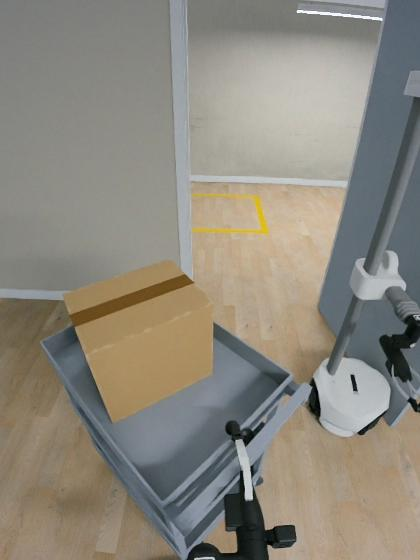

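move:
  r2: {"base":{"translate_m":-0.5,"strafe_m":-0.32},"pace":"slow","contact_limits":{"translate_m":0.9}}
  blocking: false
  cameras: []

wait:
  seconds: 8
  cameras: []

move:
  r2: {"base":{"translate_m":-0.8},"pace":"slow","contact_limits":{"translate_m":0.9}}
  blocking: false
  cameras: []

wait:
  seconds: 10
  cameras: ["r2_head_camera"]

Scene clock: 441.77 s.
move: r2 moving
r1: as last shown
r1.lidar_m: 4.90 2.73 0.25 - 0.25 0.25 0.50 1.27 1.25 0.78 0.66 0.96
r1.motor_effort: lift_m=+21(21) arm_m=-3(4) wheel_0=-27(28) wheel_1=+29(29) wheel_2=+6(6)
r1.servo_current: wrist_yaw_rad=46(65) wrist_pitch_rad=33(46) wrist_roll_rad=33(65) gripper_m=52(52)
r1.contact_limits: strafe_m 0.8
r1.wrist_depth_mm: - - - - - - - / - - - - - - 820 / - - - - - - 842 / - - - - - - - / - - - - - - - / - - - 191 - - - / 1808 1756 177 1708 143 1661 1537
r2.base_odometry: x=-2.781 y=-0.578 heading=-1.893
r2.turned_by_wheels: +0.000
r2.turned_by_imu: +0.001
r2.base_tilt: forward=-0.6 right=+0.1
r2.lidar_m: 0.25 0.27 2.13 2.06 2.22 3.24 3.98 3.52 2.73 2.67 0.84 0.49
r2.base_status: translate_m moving; strafe_m moving
r2.joint_positions: lift_m=+0.685 arm_m=+0.000 wrist_yaw_rad=-0.002 wrist_pitch_rad=+0.002 wrist_roll_rad=+1.569 gripper_m=-0.029
r2.joint_status: not commanded
r2.measured_speeds: translate_m=-0.047 strafe_m=-0.030 rotate_rad=+0.003 lift_m=+0.000 arm_m=+0.001 wrist_yaw_rad=+0.030 wrist_pitch_rad=+0.000 wrist_roll_rad=+0.000
r2.motor_effort: lift_m=+17(17) arm_m=+3(4) wheel_0=+5(7) wheel_1=-10(12) wheel_2=+11(12)
r2.servo_current: wrist_yaw_rad=52(85) wrist_pitch_rad=39(46) wrist_roll_rad=52(52) gripper_m=91(91)
r2.contact_limits: translate_m 0.9
r2.hand_pose: x=+0.4591 y=-0.0881 z=+0.8628 quat_wxyz=(+0.708, +0.707, +0.000, -0.001) (m; r2's base frame)
r2.wrist_depth_mm: - - - 310 - 1808 1182 / 1661 - - 336 345 1499 1138 / 1661 - - 213 296 1661 1255 / - - - 190 258 1808 521 / - - - 159 228 1537 - / - 421 421 146 177 661 - / - 392 146 - 188 - -
pictures: none
No camera images: "cameras" was empty.

Scene clock: 448.37 s.
earlier move: r2 done
r1.base_odometry: x=-2.002 y=-0.536 heading=-2.413
r1.turned_by_wheels: +0.000
r1.turned_by_imu: +0.000
r1.base_tilt: forward=-1.6 right=+1.3
r1.lidar_m: 0.92 2.75 0.25 - 0.25 0.25 0.49 1.27 1.23 2.79 0.89 0.85
r1.base_status: not commanded
r1.joint_positions: lift_m=+0.550 arm_m=+0.000 wrist_yaw_rad=-0.001 wrist_pitch_rad=+0.001 wrist_roll_rad=+0.000 gripper_m=-0.020
r1.joint_status: not commanded
r1.measured_speeds: all 0
r1.motor_effort: lift_m=+21(21) arm_m=-4(4) wheel_0=-27(28) wheel_1=+28(29) wheel_2=+6(6)
r1.servo_current: wrist_yaw_rad=46(72) wrist_pitch_rad=52(52) wrist_roll_rad=52(72) gripper_m=46(52)
r1.contact_limits: strafe_m 0.8
r1.hand_pose: x=+0.4592 y=-0.0878 z=+0.7276 quat_wxyz=(+1.000, +0.000, +0.001, -0.001) (m; r1's base frame)
r1.wrist_depth_mm: - - - - - - 609 / - - - - - - 615 / - - - - 1281 - - / - - - - - - - / - - - - - - - / - - - 191 615 - - / 1808 1756 177 1255 161 - -
r2.base_odometry: x=-2.924 y=-0.016 heading=-1.891
r2.turned_by_wheels: +0.002
r2.turned_by_imu: +0.009
r2.base_tilt: forward=-0.7 right=+0.0
r2.lidar_m: 0.25 0.25 0.80 2.44 2.60 3.52 3.48 3.06 2.37 2.31 2.50 0.52
r2.base_status: done
r2.joint_positions: lift_m=+0.685 arm_m=+0.000 wrist_yaw_rad=+0.023 wrist_pitch_rad=+0.002 wrist_roll_rad=+1.569 gripper_m=-0.029
r2.joint_status: not commanded
r2.measured_speeds: all 0
r2.on_its_own: wrist_yaw_rad is at rest, and its servo_current (150 mA) is outside its rest range (0 to 104 mA)
r2.motor_effort: lift_m=+17(17) arm_m=-4(4) wheel_0=+18(21) wheel_1=+1(12) wheel_2=+13(20)
r2.servo_current: wrist_yaw_rad=150(150) wrist_pitch_rad=46(46) wrist_roll_rad=46(65) gripper_m=85(98)
r2.contact_limits: translate_m 0.9
r2.hand_pose: x=+0.4612 y=-0.0808 z=+0.8628 quat_wxyz=(+0.708, +0.707, +0.009, +0.008) (m; r2's base frame)
r2.wrist_depth_mm: 1464 - - - - 1138 960 / - 1336 - 1182 - 1229 1042 / - - - 355 375 379 377 / - - - 220 300 1808 1308 / - - - 175 249 1708 508 / - - - 150 178 1576 554 / - - 156 - 192 - -
wait: 6.60 of 8 s (r2 has come to rest)
pictures: none
No camera images: "cameras" was empty.

Scene clock: 448.87 s.
move: r2 moving
r1: as last shown
r1.lidar_m: 0.88 2.74 0.25 - 0.25 0.25 0.50 1.29 1.23 2.78 0.89 0.86
r1.motor_effort: lift_m=+21(21) arm_m=-3(4) wheel_0=-28(28) wheel_1=+28(28) wheel_2=+6(6)
r1.servo_current: wrist_yaw_rad=59(59) wrist_pitch_rad=46(52) wrist_roll_rad=59(59) gripper_m=46(46)
r1.contact_limits: strafe_m 0.8
r1.wrist_depth_mm: - - - - - - 609 / - - - - - - 615 / - - - - 1255 - - / - - - - 1308 - - / - - - - - - - / - - - 191 615 - - / 1863 1708 177 1281 153 - -
r2.base_odometry: x=-2.920 y=-0.004 heading=-1.890
r2.turned_by_wheels: +0.001
r2.turned_by_imu: +0.001
r2.base_tilt: forward=-0.7 right=+0.0
r2.lidar_m: 0.25 0.26 2.41 2.41 2.62 3.49 3.47 3.04 2.37 2.32 2.52 0.49
r2.base_status: translate_m moving
r2.joint_positions: lift_m=+0.685 arm_m=+0.000 wrist_yaw_rad=+0.023 wrist_pitch_rad=+0.002 wrist_roll_rad=+1.569 gripper_m=-0.029
r2.joint_status: not commanded
r2.measured_speeds: translate_m=-0.049 strafe_m=-0.001 rotate_rad=-0.002 lift_m=+0.000 arm_m=+0.000 wrist_yaw_rad=+0.000 wrist_pitch_rad=+0.000 wrist_roll_rad=+0.000
r2.motor_effort: lift_m=+17(17) arm_m=-4(4) wheel_0=+5(18) wheel_1=-2(4) wheel_2=+15(19)
r2.servo_current: wrist_yaw_rad=130(150) wrist_pitch_rad=39(46) wrist_roll_rad=46(59) gripper_m=98(98)
r2.contact_limits: translate_m 0.9
r2.hand_pose: x=+0.4612 y=-0.0808 z=+0.8628 quat_wxyz=(+0.708, +0.707, +0.009, +0.008) (m; r2's base frame)
r2.wrist_depth_mm: 1336 - - 1008 - 1138 976 / - 1336 1281 349 - 1255 1025 / - - - 349 377 375 377 / - - - 209 297 1756 1308 / - - - 174 248 1708 504 / - - - 149 178 1576 569 / - 415 156 - 191 - -
pictures: none
No camera images: "cameras" was empty.

Scene clock: 457.63 s.
earlier move: r2 done
r1.base_odometry: x=-2.002 y=-0.536 heading=-2.413
r1.turned_by_wheels: +0.000
r1.turned_by_imu: -0.001
r1.base_tilt: forward=-1.6 right=+1.3
r1.lidar_m: 1.20 2.71 0.25 - 0.25 0.25 0.52 1.29 1.28 2.80 2.92 1.27
r1.base_status: not commanded
r1.joint_positions: lift_m=+0.550 arm_m=+0.000 wrist_yaw_rad=-0.001 wrist_pitch_rad=+0.001 wrist_roll_rad=+0.000 gripper_m=-0.020
r1.joint_status: not commanded
r1.measured_speeds: all 0
r1.motor_effort: lift_m=+21(21) arm_m=-3(4) wheel_0=-27(28) wheel_1=+28(29) wheel_2=+6(7)
r1.servo_current: wrist_yaw_rad=39(72) wrist_pitch_rad=46(52) wrist_roll_rad=59(72) gripper_m=39(52)
r1.contact_limits: strafe_m 0.8
r1.hand_pose: x=+0.4592 y=-0.0878 z=+0.7276 quat_wxyz=(+1.000, +0.000, +0.001, -0.001) (m; r1's base frame)
r1.wrist_depth_mm: - - - - - - - / - - - - - - - / - - - - 1182 - - / - - - - - - - / - - - - - - - / - - - 190 169 - - / 1863 1708 177 148 143 1808 1661
r2.base_odometry: x=-2.672 y=+0.743 heading=-1.892
r2.turned_by_wheels: -0.002
r2.turned_by_imu: -0.004
r2.base_tilt: forward=-0.7 right=+0.1
r2.lidar_m: 0.34 0.36 2.55 2.48 2.63 2.71 2.66 2.85 2.30 2.26 2.44 0.43
r2.base_status: done
r2.joint_positions: lift_m=+0.685 arm_m=+0.000 wrist_yaw_rad=-0.007 wrist_pitch_rad=+0.002 wrist_roll_rad=+1.569 gripper_m=-0.029
r2.joint_status: not commanded
r2.measured_speeds: all 0
r2.motor_effort: lift_m=+17(17) arm_m=-4(4) wheel_0=-10(18) wheel_1=-7(10) wheel_2=+5(19)
r2.servo_current: wrist_yaw_rad=52(150) wrist_pitch_rad=46(52) wrist_roll_rad=52(65) gripper_m=85(104)
r2.contact_limits: translate_m 0.9
r2.hand_pose: x=+0.4587 y=-0.0895 z=+0.8628 quat_wxyz=(+0.708, +0.707, -0.002, -0.003) (m; r2's base frame)
r2.wrist_depth_mm: - - - 161 223 1661 1205 / - - - 158 220 1661 1205 / - - - 156 215 715 - / - 421 418 153 211 - - / - 430 427 150 208 - - / - 436 436 148 170 150 - / - - 148 - 202 - -
wait: 8.77 of 10 s (r2 has come to rest)
pictures: r2_head_camera
Images, in order (width x height): r2_head_camera 420x560.

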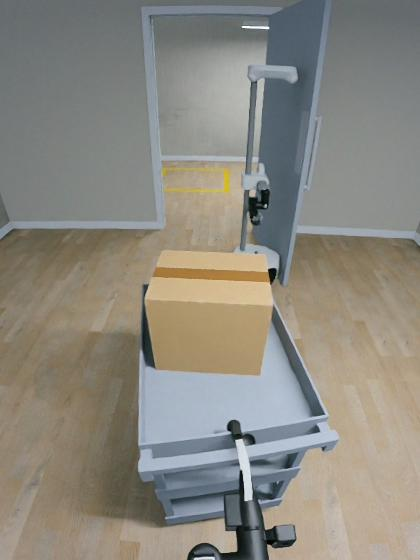

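move:
  r2: {"base":{"translate_m":0.3,"strafe_m":0.05},"pace":"slow","contact_limits":{"translate_m":0.9}}
  blocking: false
  cameras: []

wait:
  seconds: 6
  cameras: ["r2_head_camera"]

Scene clock: 472.97 s.
move: r2 moving
r1: as last shown
r1.turned_by_imu: +0.000
r1.lidar_m: 1.19 2.73 0.25 - 0.25 0.25 0.52 1.27 1.24 2.80 2.88 1.22
r1.motor_effort: lift_m=+21(21) arm_m=-4(4) wheel_0=-27(28) wheel_1=+28(28) wheel_2=+6(6)
r1.servo_current: wrist_yaw_rad=59(65) wrist_pitch_rad=46(46) wrist_roll_rad=59(65) gripper_m=46(46)
r1.contact_limits: strafe_m 0.8
r1.wrist_depth_mm: - - - - - - - / - - - - - - - / - - - - 1138 - - / - - - - - - - / - - - - - - - / - - - 190 169 - - / 1808 1756 178 148 143 1618 1756
r2.base_odometry: x=-2.674 y=+0.731 heading=-1.892
r2.turned_by_wheels: -0.001
r2.turned_by_imu: +0.000
r2.base_tilt: forward=-0.7 right=+0.1
r2.lidar_m: 0.35 0.35 2.53 2.50 2.64 2.71 2.67 2.86 2.32 2.26 2.43 0.42
r2.base_status: translate_m moving; strafe_m moving
r2.joint_positions: lift_m=+0.685 arm_m=+0.000 wrist_yaw_rad=-0.011 wrist_pitch_rad=+0.002 wrist_roll_rad=+1.569 gripper_m=-0.029
r2.joint_status: not commanded
r2.measured_speeds: translate_m=+0.050 strafe_m=+0.008 rotate_rad=+0.003 lift_m=+0.000 arm_m=+0.000 wrist_yaw_rad=+0.000 wrist_pitch_rad=+0.000 wrist_roll_rad=+0.000
r2.motor_effort: lift_m=+17(17) arm_m=-4(4) wheel_0=+3(7) wheel_1=+4(6) wheel_2=-16(17)
r2.servo_current: wrist_yaw_rad=72(72) wrist_pitch_rad=39(46) wrist_roll_rad=46(59) gripper_m=85(91)
r2.contact_limits: translate_m 0.9
r2.hand_pose: x=+0.4583 y=-0.0905 z=+0.8628 quat_wxyz=(+0.708, +0.707, -0.003, -0.004) (m; r2's base frame)
r2.wrist_depth_mm: - - - 163 226 1576 1182 / - - - 159 221 1618 1205 / - - - 156 216 809 - / - 418 415 154 213 - - / - 427 421 151 208 - - / - 433 430 148 171 149 - / - - 156 - 202 - -
pictures: none
No camera images: "cameras" was empty.

Scene clock: 476.77 s.
earlier move: r2 done
r1.base_odometry: x=-2.002 y=-0.536 heading=-2.413
r1.turned_by_wheels: +0.000
r1.turned_by_imu: +0.000
r1.base_tilt: forward=-1.6 right=+1.3
r1.lidar_m: 1.15 2.72 0.25 - 0.25 0.25 0.50 1.25 1.26 2.79 2.89 0.97
r1.base_status: not commanded
r1.joint_positions: lift_m=+0.550 arm_m=+0.000 wrist_yaw_rad=-0.001 wrist_pitch_rad=+0.001 wrist_roll_rad=+0.000 gripper_m=-0.020
r1.joint_status: not commanded
r1.measured_speeds: all 0
r1.motor_effort: lift_m=+21(21) arm_m=-4(4) wheel_0=-28(28) wheel_1=+28(28) wheel_2=+6(6)
r1.servo_current: wrist_yaw_rad=46(72) wrist_pitch_rad=46(52) wrist_roll_rad=52(78) gripper_m=46(52)
r1.contact_limits: strafe_m 0.8
r1.hand_pose: x=+0.4592 y=-0.0878 z=+0.7276 quat_wxyz=(+1.000, +0.000, +0.001, -0.001) (m; r1's base frame)
r1.wrist_depth_mm: - - - - - - - / - - - - - 891 - / - - - - 1042 866 - / - - - - - - - / - - - - - - - / - - - 191 - - - / 1808 1756 178 1229 143 - 1576
r2.base_odometry: x=-2.719 y=+0.443 heading=-1.892
r2.turned_by_wheels: +0.001
r2.turned_by_imu: -0.001
r2.base_tilt: forward=-0.7 right=+0.1
r2.lidar_m: 0.30 0.31 2.47 2.43 2.59 3.00 2.96 3.06 2.38 2.33 2.49 0.44
r2.base_status: done
r2.joint_positions: lift_m=+0.685 arm_m=+0.000 wrist_yaw_rad=-0.011 wrist_pitch_rad=+0.002 wrist_roll_rad=+1.569 gripper_m=-0.029
r2.joint_status: not commanded
r2.measured_speeds: all 0
r2.motor_effort: lift_m=+17(17) arm_m=+4(4) wheel_0=+4(9) wheel_1=+5(7) wheel_2=-7(18)
r2.servo_current: wrist_yaw_rad=72(104) wrist_pitch_rad=39(46) wrist_roll_rad=59(59) gripper_m=91(98)
r2.contact_limits: translate_m 0.9
r2.hand_pose: x=+0.4583 y=-0.0905 z=+0.8628 quat_wxyz=(+0.708, +0.707, -0.003, -0.004) (m; r2's base frame)
r2.wrist_depth_mm: - - - 205 278 291 289 / - - - 190 259 1499 1205 / - - - 178 244 1576 525 / - - - 171 229 723 - / - 430 424 159 217 - - / - 418 413 152 175 145 - / - - 156 - 196 - -
wait: 3.80 of 6 s (r2 has come to rest)
pictures: r2_head_camera
Images, in order (width x height): r2_head_camera 420x560.

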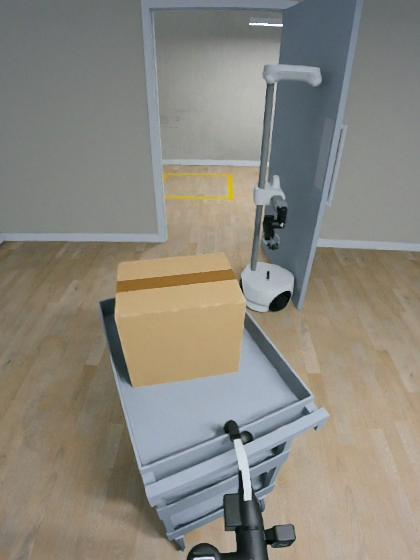

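move:
  r2: {"base":{"strafe_m":0.22,"translate_m":0.1},"pace":"slow","contact_limits":{"strafe_m":0.9}}
  blocking: false
  cameras: []

wait:
  seconds: 6
  cameras: ["r2_head_camera"]

Scene clock: 481.57 s.
move: r2 moving
r1: as last shown
r1.lidar_m: 1.18 2.69 0.25 - 0.25 0.25 0.48 1.28 1.26 2.77 2.92 0.95
r1.servo_current: wrist_yaw_rad=39(59) wrist_pitch_rad=39(46) wrist_roll_rad=33(59) gripper_m=46(46)
r1.contact_limits: strafe_m 0.8
r1.wrist_depth_mm: - - - - - - - / - - - - - 891 - / - - - - 1025 866 - / - - - - - - - / - - - - - - - / - - - 191 - - - / 1921 1756 177 183 143 - 1618
r2.base_odometry: x=-2.710 y=+0.434 heading=-1.893
r2.turned_by_wheels: -0.001
r2.turned_by_imu: -0.001
r2.base_tilt: forward=-0.7 right=+0.0
r2.lidar_m: 0.31 0.31 2.46 2.41 2.58 3.02 2.96 3.08 2.39 2.33 2.50 0.43
r2.base_status: translate_m moving; strafe_m moving
r2.joint_positions: lift_m=+0.685 arm_m=+0.000 wrist_yaw_rad=-0.011 wrist_pitch_rad=+0.002 wrist_roll_rad=+1.569 gripper_m=-0.029
r2.joint_status: not commanded
r2.measured_speeds: translate_m=+0.020 strafe_m=+0.044 rotate_rad=-0.001 lift_m=+0.000 arm_m=+0.000 wrist_yaw_rad=+0.000 wrist_pitch_rad=+0.000 wrist_roll_rad=+0.000
r2.motor_effort: lift_m=+17(17) arm_m=+4(4) wheel_0=-10(12) wheel_1=+6(9) wheel_2=-13(14)
r2.servo_current: wrist_yaw_rad=65(78) wrist_pitch_rad=39(46) wrist_roll_rad=46(59) gripper_m=85(98)
r2.contact_limits: strafe_m 0.9
r2.hand_pose: x=+0.4583 y=-0.0905 z=+0.8628 quat_wxyz=(+0.708, +0.707, -0.003, -0.004) (m; r2's base frame)
r2.wrist_depth_mm: - - - 207 282 291 291 / - - - 191 262 1499 1205 / - - - 179 245 1576 517 / - - - 170 229 750 - / - 430 424 158 219 - - / - 418 415 150 176 143 - / - - 156 - 196 - -
pictures: none
No camera images: "cameras" was empty.

Scene clock: 484.77 s.
earlier move: r2 done
r1.base_odometry: x=-2.002 y=-0.536 heading=-2.413
r1.turned_by_wheels: +0.000
r1.turned_by_imu: +0.000
r1.base_tilt: forward=-1.6 right=+1.3
r1.lidar_m: 1.40 2.71 0.25 - 0.25 0.25 0.51 1.28 1.25 2.79 1.43 1.04
r1.base_status: not commanded
r1.joint_positions: lift_m=+0.550 arm_m=+0.000 wrist_yaw_rad=-0.001 wrist_pitch_rad=+0.001 wrist_roll_rad=+0.000 gripper_m=-0.020
r1.joint_status: not commanded
r1.measured_speeds: all 0
r1.motor_effort: lift_m=+21(21) arm_m=-4(4) wheel_0=-27(28) wheel_1=+28(29) wheel_2=+6(6)
r1.servo_current: wrist_yaw_rad=46(72) wrist_pitch_rad=52(52) wrist_roll_rad=65(65) gripper_m=39(52)
r1.contact_limits: strafe_m 0.8
r1.hand_pose: x=+0.4592 y=-0.0878 z=+0.7276 quat_wxyz=(+1.000, +0.000, +0.001, -0.001) (m; r1's base frame)
r1.wrist_depth_mm: - - - - - - - / - - - - - - 798 / - - - - - 1008 798 / - - - - - - - / - - - - - - - / - - - 191 179 - - / 1808 1756 177 1756 143 - -
r2.base_odometry: x=-2.543 y=+0.279 heading=-1.893
r2.turned_by_wheels: +0.000
r2.turned_by_imu: -0.011
r2.base_tilt: forward=-0.7 right=+0.1
r2.lidar_m: 0.29 0.26 2.26 2.18 2.32 3.12 3.05 3.21 2.61 2.52 2.74 0.47
r2.base_status: done
r2.joint_positions: lift_m=+0.685 arm_m=+0.000 wrist_yaw_rad=-0.017 wrist_pitch_rad=+0.002 wrist_roll_rad=+1.569 gripper_m=-0.029
r2.joint_status: not commanded
r2.measured_speeds: all 0
r2.motor_effort: lift_m=+17(17) arm_m=+4(4) wheel_0=-9(20) wheel_1=+2(9) wheel_2=-9(19)
r2.servo_current: wrist_yaw_rad=91(124) wrist_pitch_rad=39(46) wrist_roll_rad=46(65) gripper_m=85(98)
r2.contact_limits: strafe_m 0.9
r2.hand_pose: x=+0.4577 y=-0.0923 z=+0.8628 quat_wxyz=(+0.708, +0.707, -0.005, -0.007) (m; r2's base frame)
r2.wrist_depth_mm: - - - 229 298 312 1138 / - - - 207 283 1430 1160 / - - - 190 258 1808 1336 / - - - 177 237 1661 554 / - - 433 158 220 759 - / - 424 415 150 177 140 - / - 407 147 - 194 - -
wait: 3.20 of 6 s (r2 has come to rest)
pictures: r2_head_camera
Images, in order (width x height): r2_head_camera 420x560.

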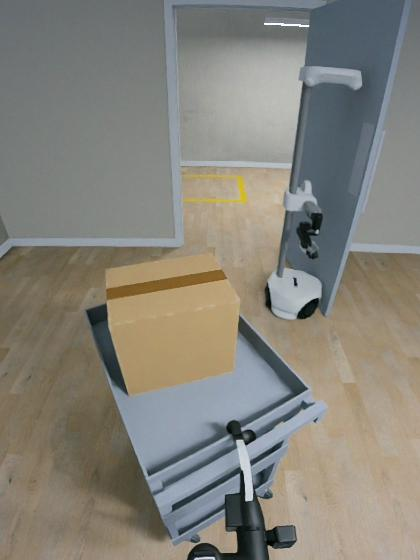

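move:
  r2: {"base":{"translate_m":-0.55,"strafe_m":-0.05},"pace":"slow","contact_limits":{"translate_m":0.9}}
  blocking: false
  cameras: []

wait:
  seconds: 8
  cameras: []

move:
  r2: {"base":{"strafe_m":0.15},"pace":"slow","contact_limits":{"strafe_m":0.9}}
  blocking: false
  cameras: ["r2_head_camera"]

wait:
  seconds: 4
  cameras: ["r2_head_camera"]

Scene clock: 497.33 s.
move: r2 moving
r1: as last shown
r1.base_tilt: forward=-1.6 right=+1.2
r1.lidar_m: 1.41 2.74 0.25 - 0.25 0.25 0.51 1.25 1.24 2.80 1.48 1.04
r1.motor_effort: lift_m=+21(21) arm_m=-3(4) wheel_0=-28(28) wheel_1=+28(28) wheel_2=+6(6)
r1.servo_current: wrist_yaw_rad=46(59) wrist_pitch_rad=46(46) wrist_roll_rad=46(59) gripper_m=46(52)
r1.contact_limits: strafe_m 0.8
r1.wrist_depth_mm: - - - - - - - / - - - - - - 798 / - - - - - 976 798 / - - - - - - - / - - - - - - - / - - - 191 178 - - / 1863 1708 177 1661 153 - -
r2.base_odometry: x=-2.540 y=+0.290 heading=-1.893
r2.turned_by_wheels: +0.000
r2.turned_by_imu: +0.000
r2.base_tilt: forward=-0.6 right=+0.1
r2.lidar_m: 0.29 0.29 2.25 2.19 2.32 3.11 3.04 3.22 2.61 2.53 2.70 0.45
r2.base_status: translate_m moving; strafe_m moving
r2.joint_positions: lift_m=+0.685 arm_m=+0.000 wrist_yaw_rad=-0.010 wrist_pitch_rad=+0.002 wrist_roll_rad=+1.569 gripper_m=-0.029
r2.joint_status: not commanded
r2.measured_speeds: translate_m=-0.049 strafe_m=-0.004 rotate_rad=-0.001 lift_m=+0.000 arm_m=+0.000 wrist_yaw_rad=+0.035 wrist_pitch_rad=+0.000 wrist_roll_rad=+0.000
r2.motor_effort: lift_m=+17(17) arm_m=+2(4) wheel_0=-9(12) wheel_1=-9(9) wheel_2=+13(14)
r2.servo_current: wrist_yaw_rad=65(98) wrist_pitch_rad=46(46) wrist_roll_rad=46(59) gripper_m=85(98)
r2.contact_limits: translate_m 0.9
r2.hand_pose: x=+0.4584 y=-0.0902 z=+0.8628 quat_wxyz=(+0.708, +0.707, -0.003, -0.004) (m; r2's base frame)
r2.wrist_depth_mm: - - 1576 224 296 306 1118 / - - - 204 277 1464 1160 / - - - 189 255 1863 1255 / - - - 175 236 1661 - / - - 427 158 219 - - / - 424 418 151 179 140 - / - - 145 - 195 - -
pictures: none
No camera images: "cameras" was empty.

Scene clock: 503.63 s.
earlier move: r2 done
r1.base_odometry: x=-2.002 y=-0.536 heading=-2.413
r1.turned_by_wheels: +0.000
r1.turned_by_imu: +0.000
r1.base_tilt: forward=-1.6 right=+1.3
r1.lidar_m: 1.80 2.72 0.25 - 0.25 0.25 0.51 1.27 1.27 2.79 2.91 1.70
r1.base_status: not commanded
r1.joint_positions: lift_m=+0.550 arm_m=+0.000 wrist_yaw_rad=-0.001 wrist_pitch_rad=+0.001 wrist_roll_rad=+0.000 gripper_m=-0.020
r1.joint_status: not commanded
r1.measured_speeds: all 0
r1.motor_effort: lift_m=+21(21) arm_m=-3(4) wheel_0=-28(28) wheel_1=+28(28) wheel_2=+6(6)
r1.servo_current: wrist_yaw_rad=72(72) wrist_pitch_rad=39(52) wrist_roll_rad=39(78) gripper_m=46(52)
r1.contact_limits: strafe_m 0.8
r1.hand_pose: x=+0.4592 y=-0.0878 z=+0.7276 quat_wxyz=(+1.000, +0.000, +0.001, -0.001) (m; r1's base frame)
r1.wrist_depth_mm: - - - - - - - / - - - - - - - / - - - - - 1430 - / - - - - - - - / - - - - - - - / - - - 191 1576 - - / 1921 1756 177 1661 143 - 1708
r2.base_odometry: x=-2.416 y=+0.816 heading=-1.892
r2.turned_by_wheels: +0.002
r2.turned_by_imu: +0.006
r2.base_tilt: forward=-0.7 right=+0.0
r2.lidar_m: 0.25 0.28 2.33 2.25 2.42 2.56 2.50 2.66 2.52 2.44 2.62 0.50
r2.base_status: done
r2.joint_positions: lift_m=+0.685 arm_m=+0.000 wrist_yaw_rad=+0.014 wrist_pitch_rad=+0.002 wrist_roll_rad=+1.569 gripper_m=-0.029
r2.joint_status: not commanded
r2.measured_speeds: all 0
r2.motor_effort: lift_m=+17(17) arm_m=-4(4) wheel_0=+4(13) wheel_1=-1(11) wheel_2=+12(17)
r2.servo_current: wrist_yaw_rad=78(98) wrist_pitch_rad=39(46) wrist_roll_rad=52(59) gripper_m=85(98)
r2.contact_limits: translate_m 0.9
r2.hand_pose: x=+0.4605 y=-0.0834 z=+0.8628 quat_wxyz=(+0.708, +0.707, +0.006, +0.004) (m; r2's base frame)
r2.wrist_depth_mm: - - - - - 1708 1205 / - - - 338 - 1756 1205 / - - - 257 362 368 370 / - - - 208 285 1808 1308 / - - - 170 242 1661 521 / - - - 147 179 634 - / - 410 158 - 190 - -
wait: 6.30 of 8 s (r2 has come to rest)
pictures: none
No camera images: "cameras" was empty.

Scene clock: 504.13 s.
move: r2 moving
r1: as last shown
r1.lidar_m: 1.82 2.71 0.25 - 0.25 0.25 0.52 1.29 1.26 2.79 2.88 1.70
r1.motor_effort: lift_m=+21(21) arm_m=-3(4) wheel_0=-27(28) wheel_1=+28(28) wheel_2=+6(7)
r1.servo_current: wrist_yaw_rad=52(72) wrist_pitch_rad=39(46) wrist_roll_rad=65(65) gripper_m=39(46)
r1.contact_limits: strafe_m 0.8
r1.wrist_depth_mm: - - - - - - - / - - - - - - - / - - - - - 1499 - / - - - - - - - / - - - - - - - / - - - 191 1863 - - / 1921 1756 177 1661 143 - 1708
r2.base_odometry: x=-2.403 y=+0.811 heading=-1.891
r2.turned_by_wheels: +0.000
r2.turned_by_imu: +0.000
r2.base_tilt: forward=-0.7 right=+0.1
r2.lidar_m: 0.25 0.27 2.34 2.26 2.38 2.56 2.49 2.69 2.52 2.47 2.67 0.50
r2.base_status: strafe_m moving
r2.joint_positions: lift_m=+0.685 arm_m=+0.000 wrist_yaw_rad=+0.014 wrist_pitch_rad=+0.002 wrist_roll_rad=+1.569 gripper_m=-0.029
r2.joint_status: not commanded
r2.measured_speeds: translate_m=+0.000 strafe_m=+0.055 rotate_rad=+0.000 lift_m=+0.000 arm_m=+0.000 wrist_yaw_rad=+0.000 wrist_pitch_rad=+0.000 wrist_roll_rad=+0.000
r2.motor_effort: lift_m=+17(17) arm_m=-4(4) wheel_0=-8(8) wheel_1=+12(12) wheel_2=+3(10)
r2.servo_current: wrist_yaw_rad=85(91) wrist_pitch_rad=46(46) wrist_roll_rad=46(52) gripper_m=98(98)
r2.contact_limits: strafe_m 0.9
r2.hand_pose: x=+0.4605 y=-0.0834 z=+0.8628 quat_wxyz=(+0.708, +0.707, +0.006, +0.004) (m; r2's base frame)
r2.wrist_depth_mm: - - - - - 1756 1205 / - - - - - 1808 1229 / - - - 262 366 375 375 / - - - 211 287 1808 1281 / - - - 171 243 1708 504 / - - - 147 178 640 - / - 413 158 - 190 - -
pictures: r2_head_camera
Images, in order (width x height): r2_head_camera 420x560.

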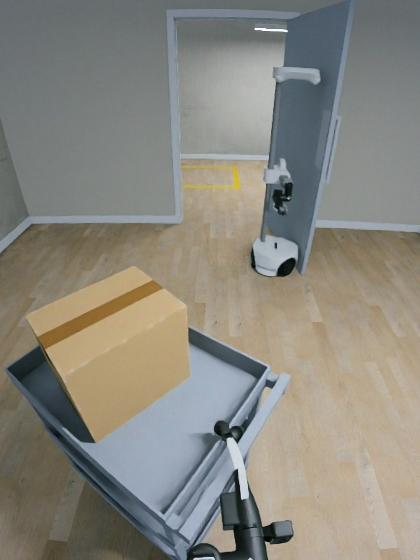

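Scene clock: 506.30 s.
earlier move: r2 done
r1.base_odometry: x=-2.002 y=-0.536 heading=-2.413
r1.turned_by_wheels: +0.000
r1.turned_by_imu: +0.000
r1.base_tilt: forward=-1.6 right=+1.3
r1.lidar_m: 1.89 2.71 0.25 - 0.25 0.25 0.50 1.28 1.25 2.79 2.91 1.68
r1.base_status: not commanded
r1.joint_positions: lift_m=+0.550 arm_m=+0.000 wrist_yaw_rad=-0.001 wrist_pitch_rad=+0.001 wrist_roll_rad=+0.000 gripper_m=-0.020
r1.joint_status: not commanded
r1.measured_speeds: all 0
r1.motor_effort: lift_m=+21(21) arm_m=-4(4) wheel_0=-28(28) wheel_1=+28(28) wheel_2=+6(7)
r1.servo_current: wrist_yaw_rad=26(78) wrist_pitch_rad=39(46) wrist_roll_rad=59(65) gripper_m=46(46)
r1.contact_limits: strafe_m 0.8
r1.hand_pose: x=+0.4592 y=-0.0878 z=+0.7276 quat_wxyz=(+1.000, +0.000, +0.001, -0.001) (m; r1's base frame)
r1.wrist_depth_mm: - - - - - - - / - - - - - - - / - - - - - 1430 - / - - - - - - - / - - - - - - - / - - - 191 1661 - - / 1808 1808 178 1708 143 - -
r2.base_odometry: x=-2.274 y=+0.769 heading=-1.893
r2.turned_by_wheels: -0.001
r2.turned_by_imu: -0.002
r2.base_tilt: forward=-0.7 right=+0.1
r2.lidar_m: 0.25 0.30 2.19 2.13 2.27 2.56 2.48 2.65 2.68 2.62 2.81 0.48
r2.base_status: done
r2.joint_positions: lift_m=+0.685 arm_m=+0.000 wrist_yaw_rad=-0.009 wrist_pitch_rad=+0.002 wrist_roll_rad=+1.569 gripper_m=-0.029
r2.joint_status: not commanded
r2.measured_speeds: all 0
r2.motor_effort: lift_m=+17(17) arm_m=+4(4) wheel_0=-8(13) wheel_1=+3(13) wheel_2=-6(10)
r2.servo_current: wrist_yaw_rad=59(91) wrist_pitch_rad=46(46) wrist_roll_rad=46(65) gripper_m=91(98)
r2.contact_limits: strafe_m 0.9
r2.hand_pose: x=+0.4584 y=-0.0901 z=+0.8628 quat_wxyz=(+0.708, +0.707, -0.003, -0.004) (m; r2's base frame)
r2.wrist_depth_mm: - - - - - 1708 1205 / - - - 334 1983 1661 1205 / - - - 219 317 1537 1160 / - - - 192 263 1863 1255 / - - - 161 229 1661 549 / - - 421 143 177 212 - / - 402 158 - 185 - -
wait: 2.17 of 4 s (r2 has come to rest)
pictures: r2_head_camera
Images, in order (width x height): r2_head_camera 420x560.

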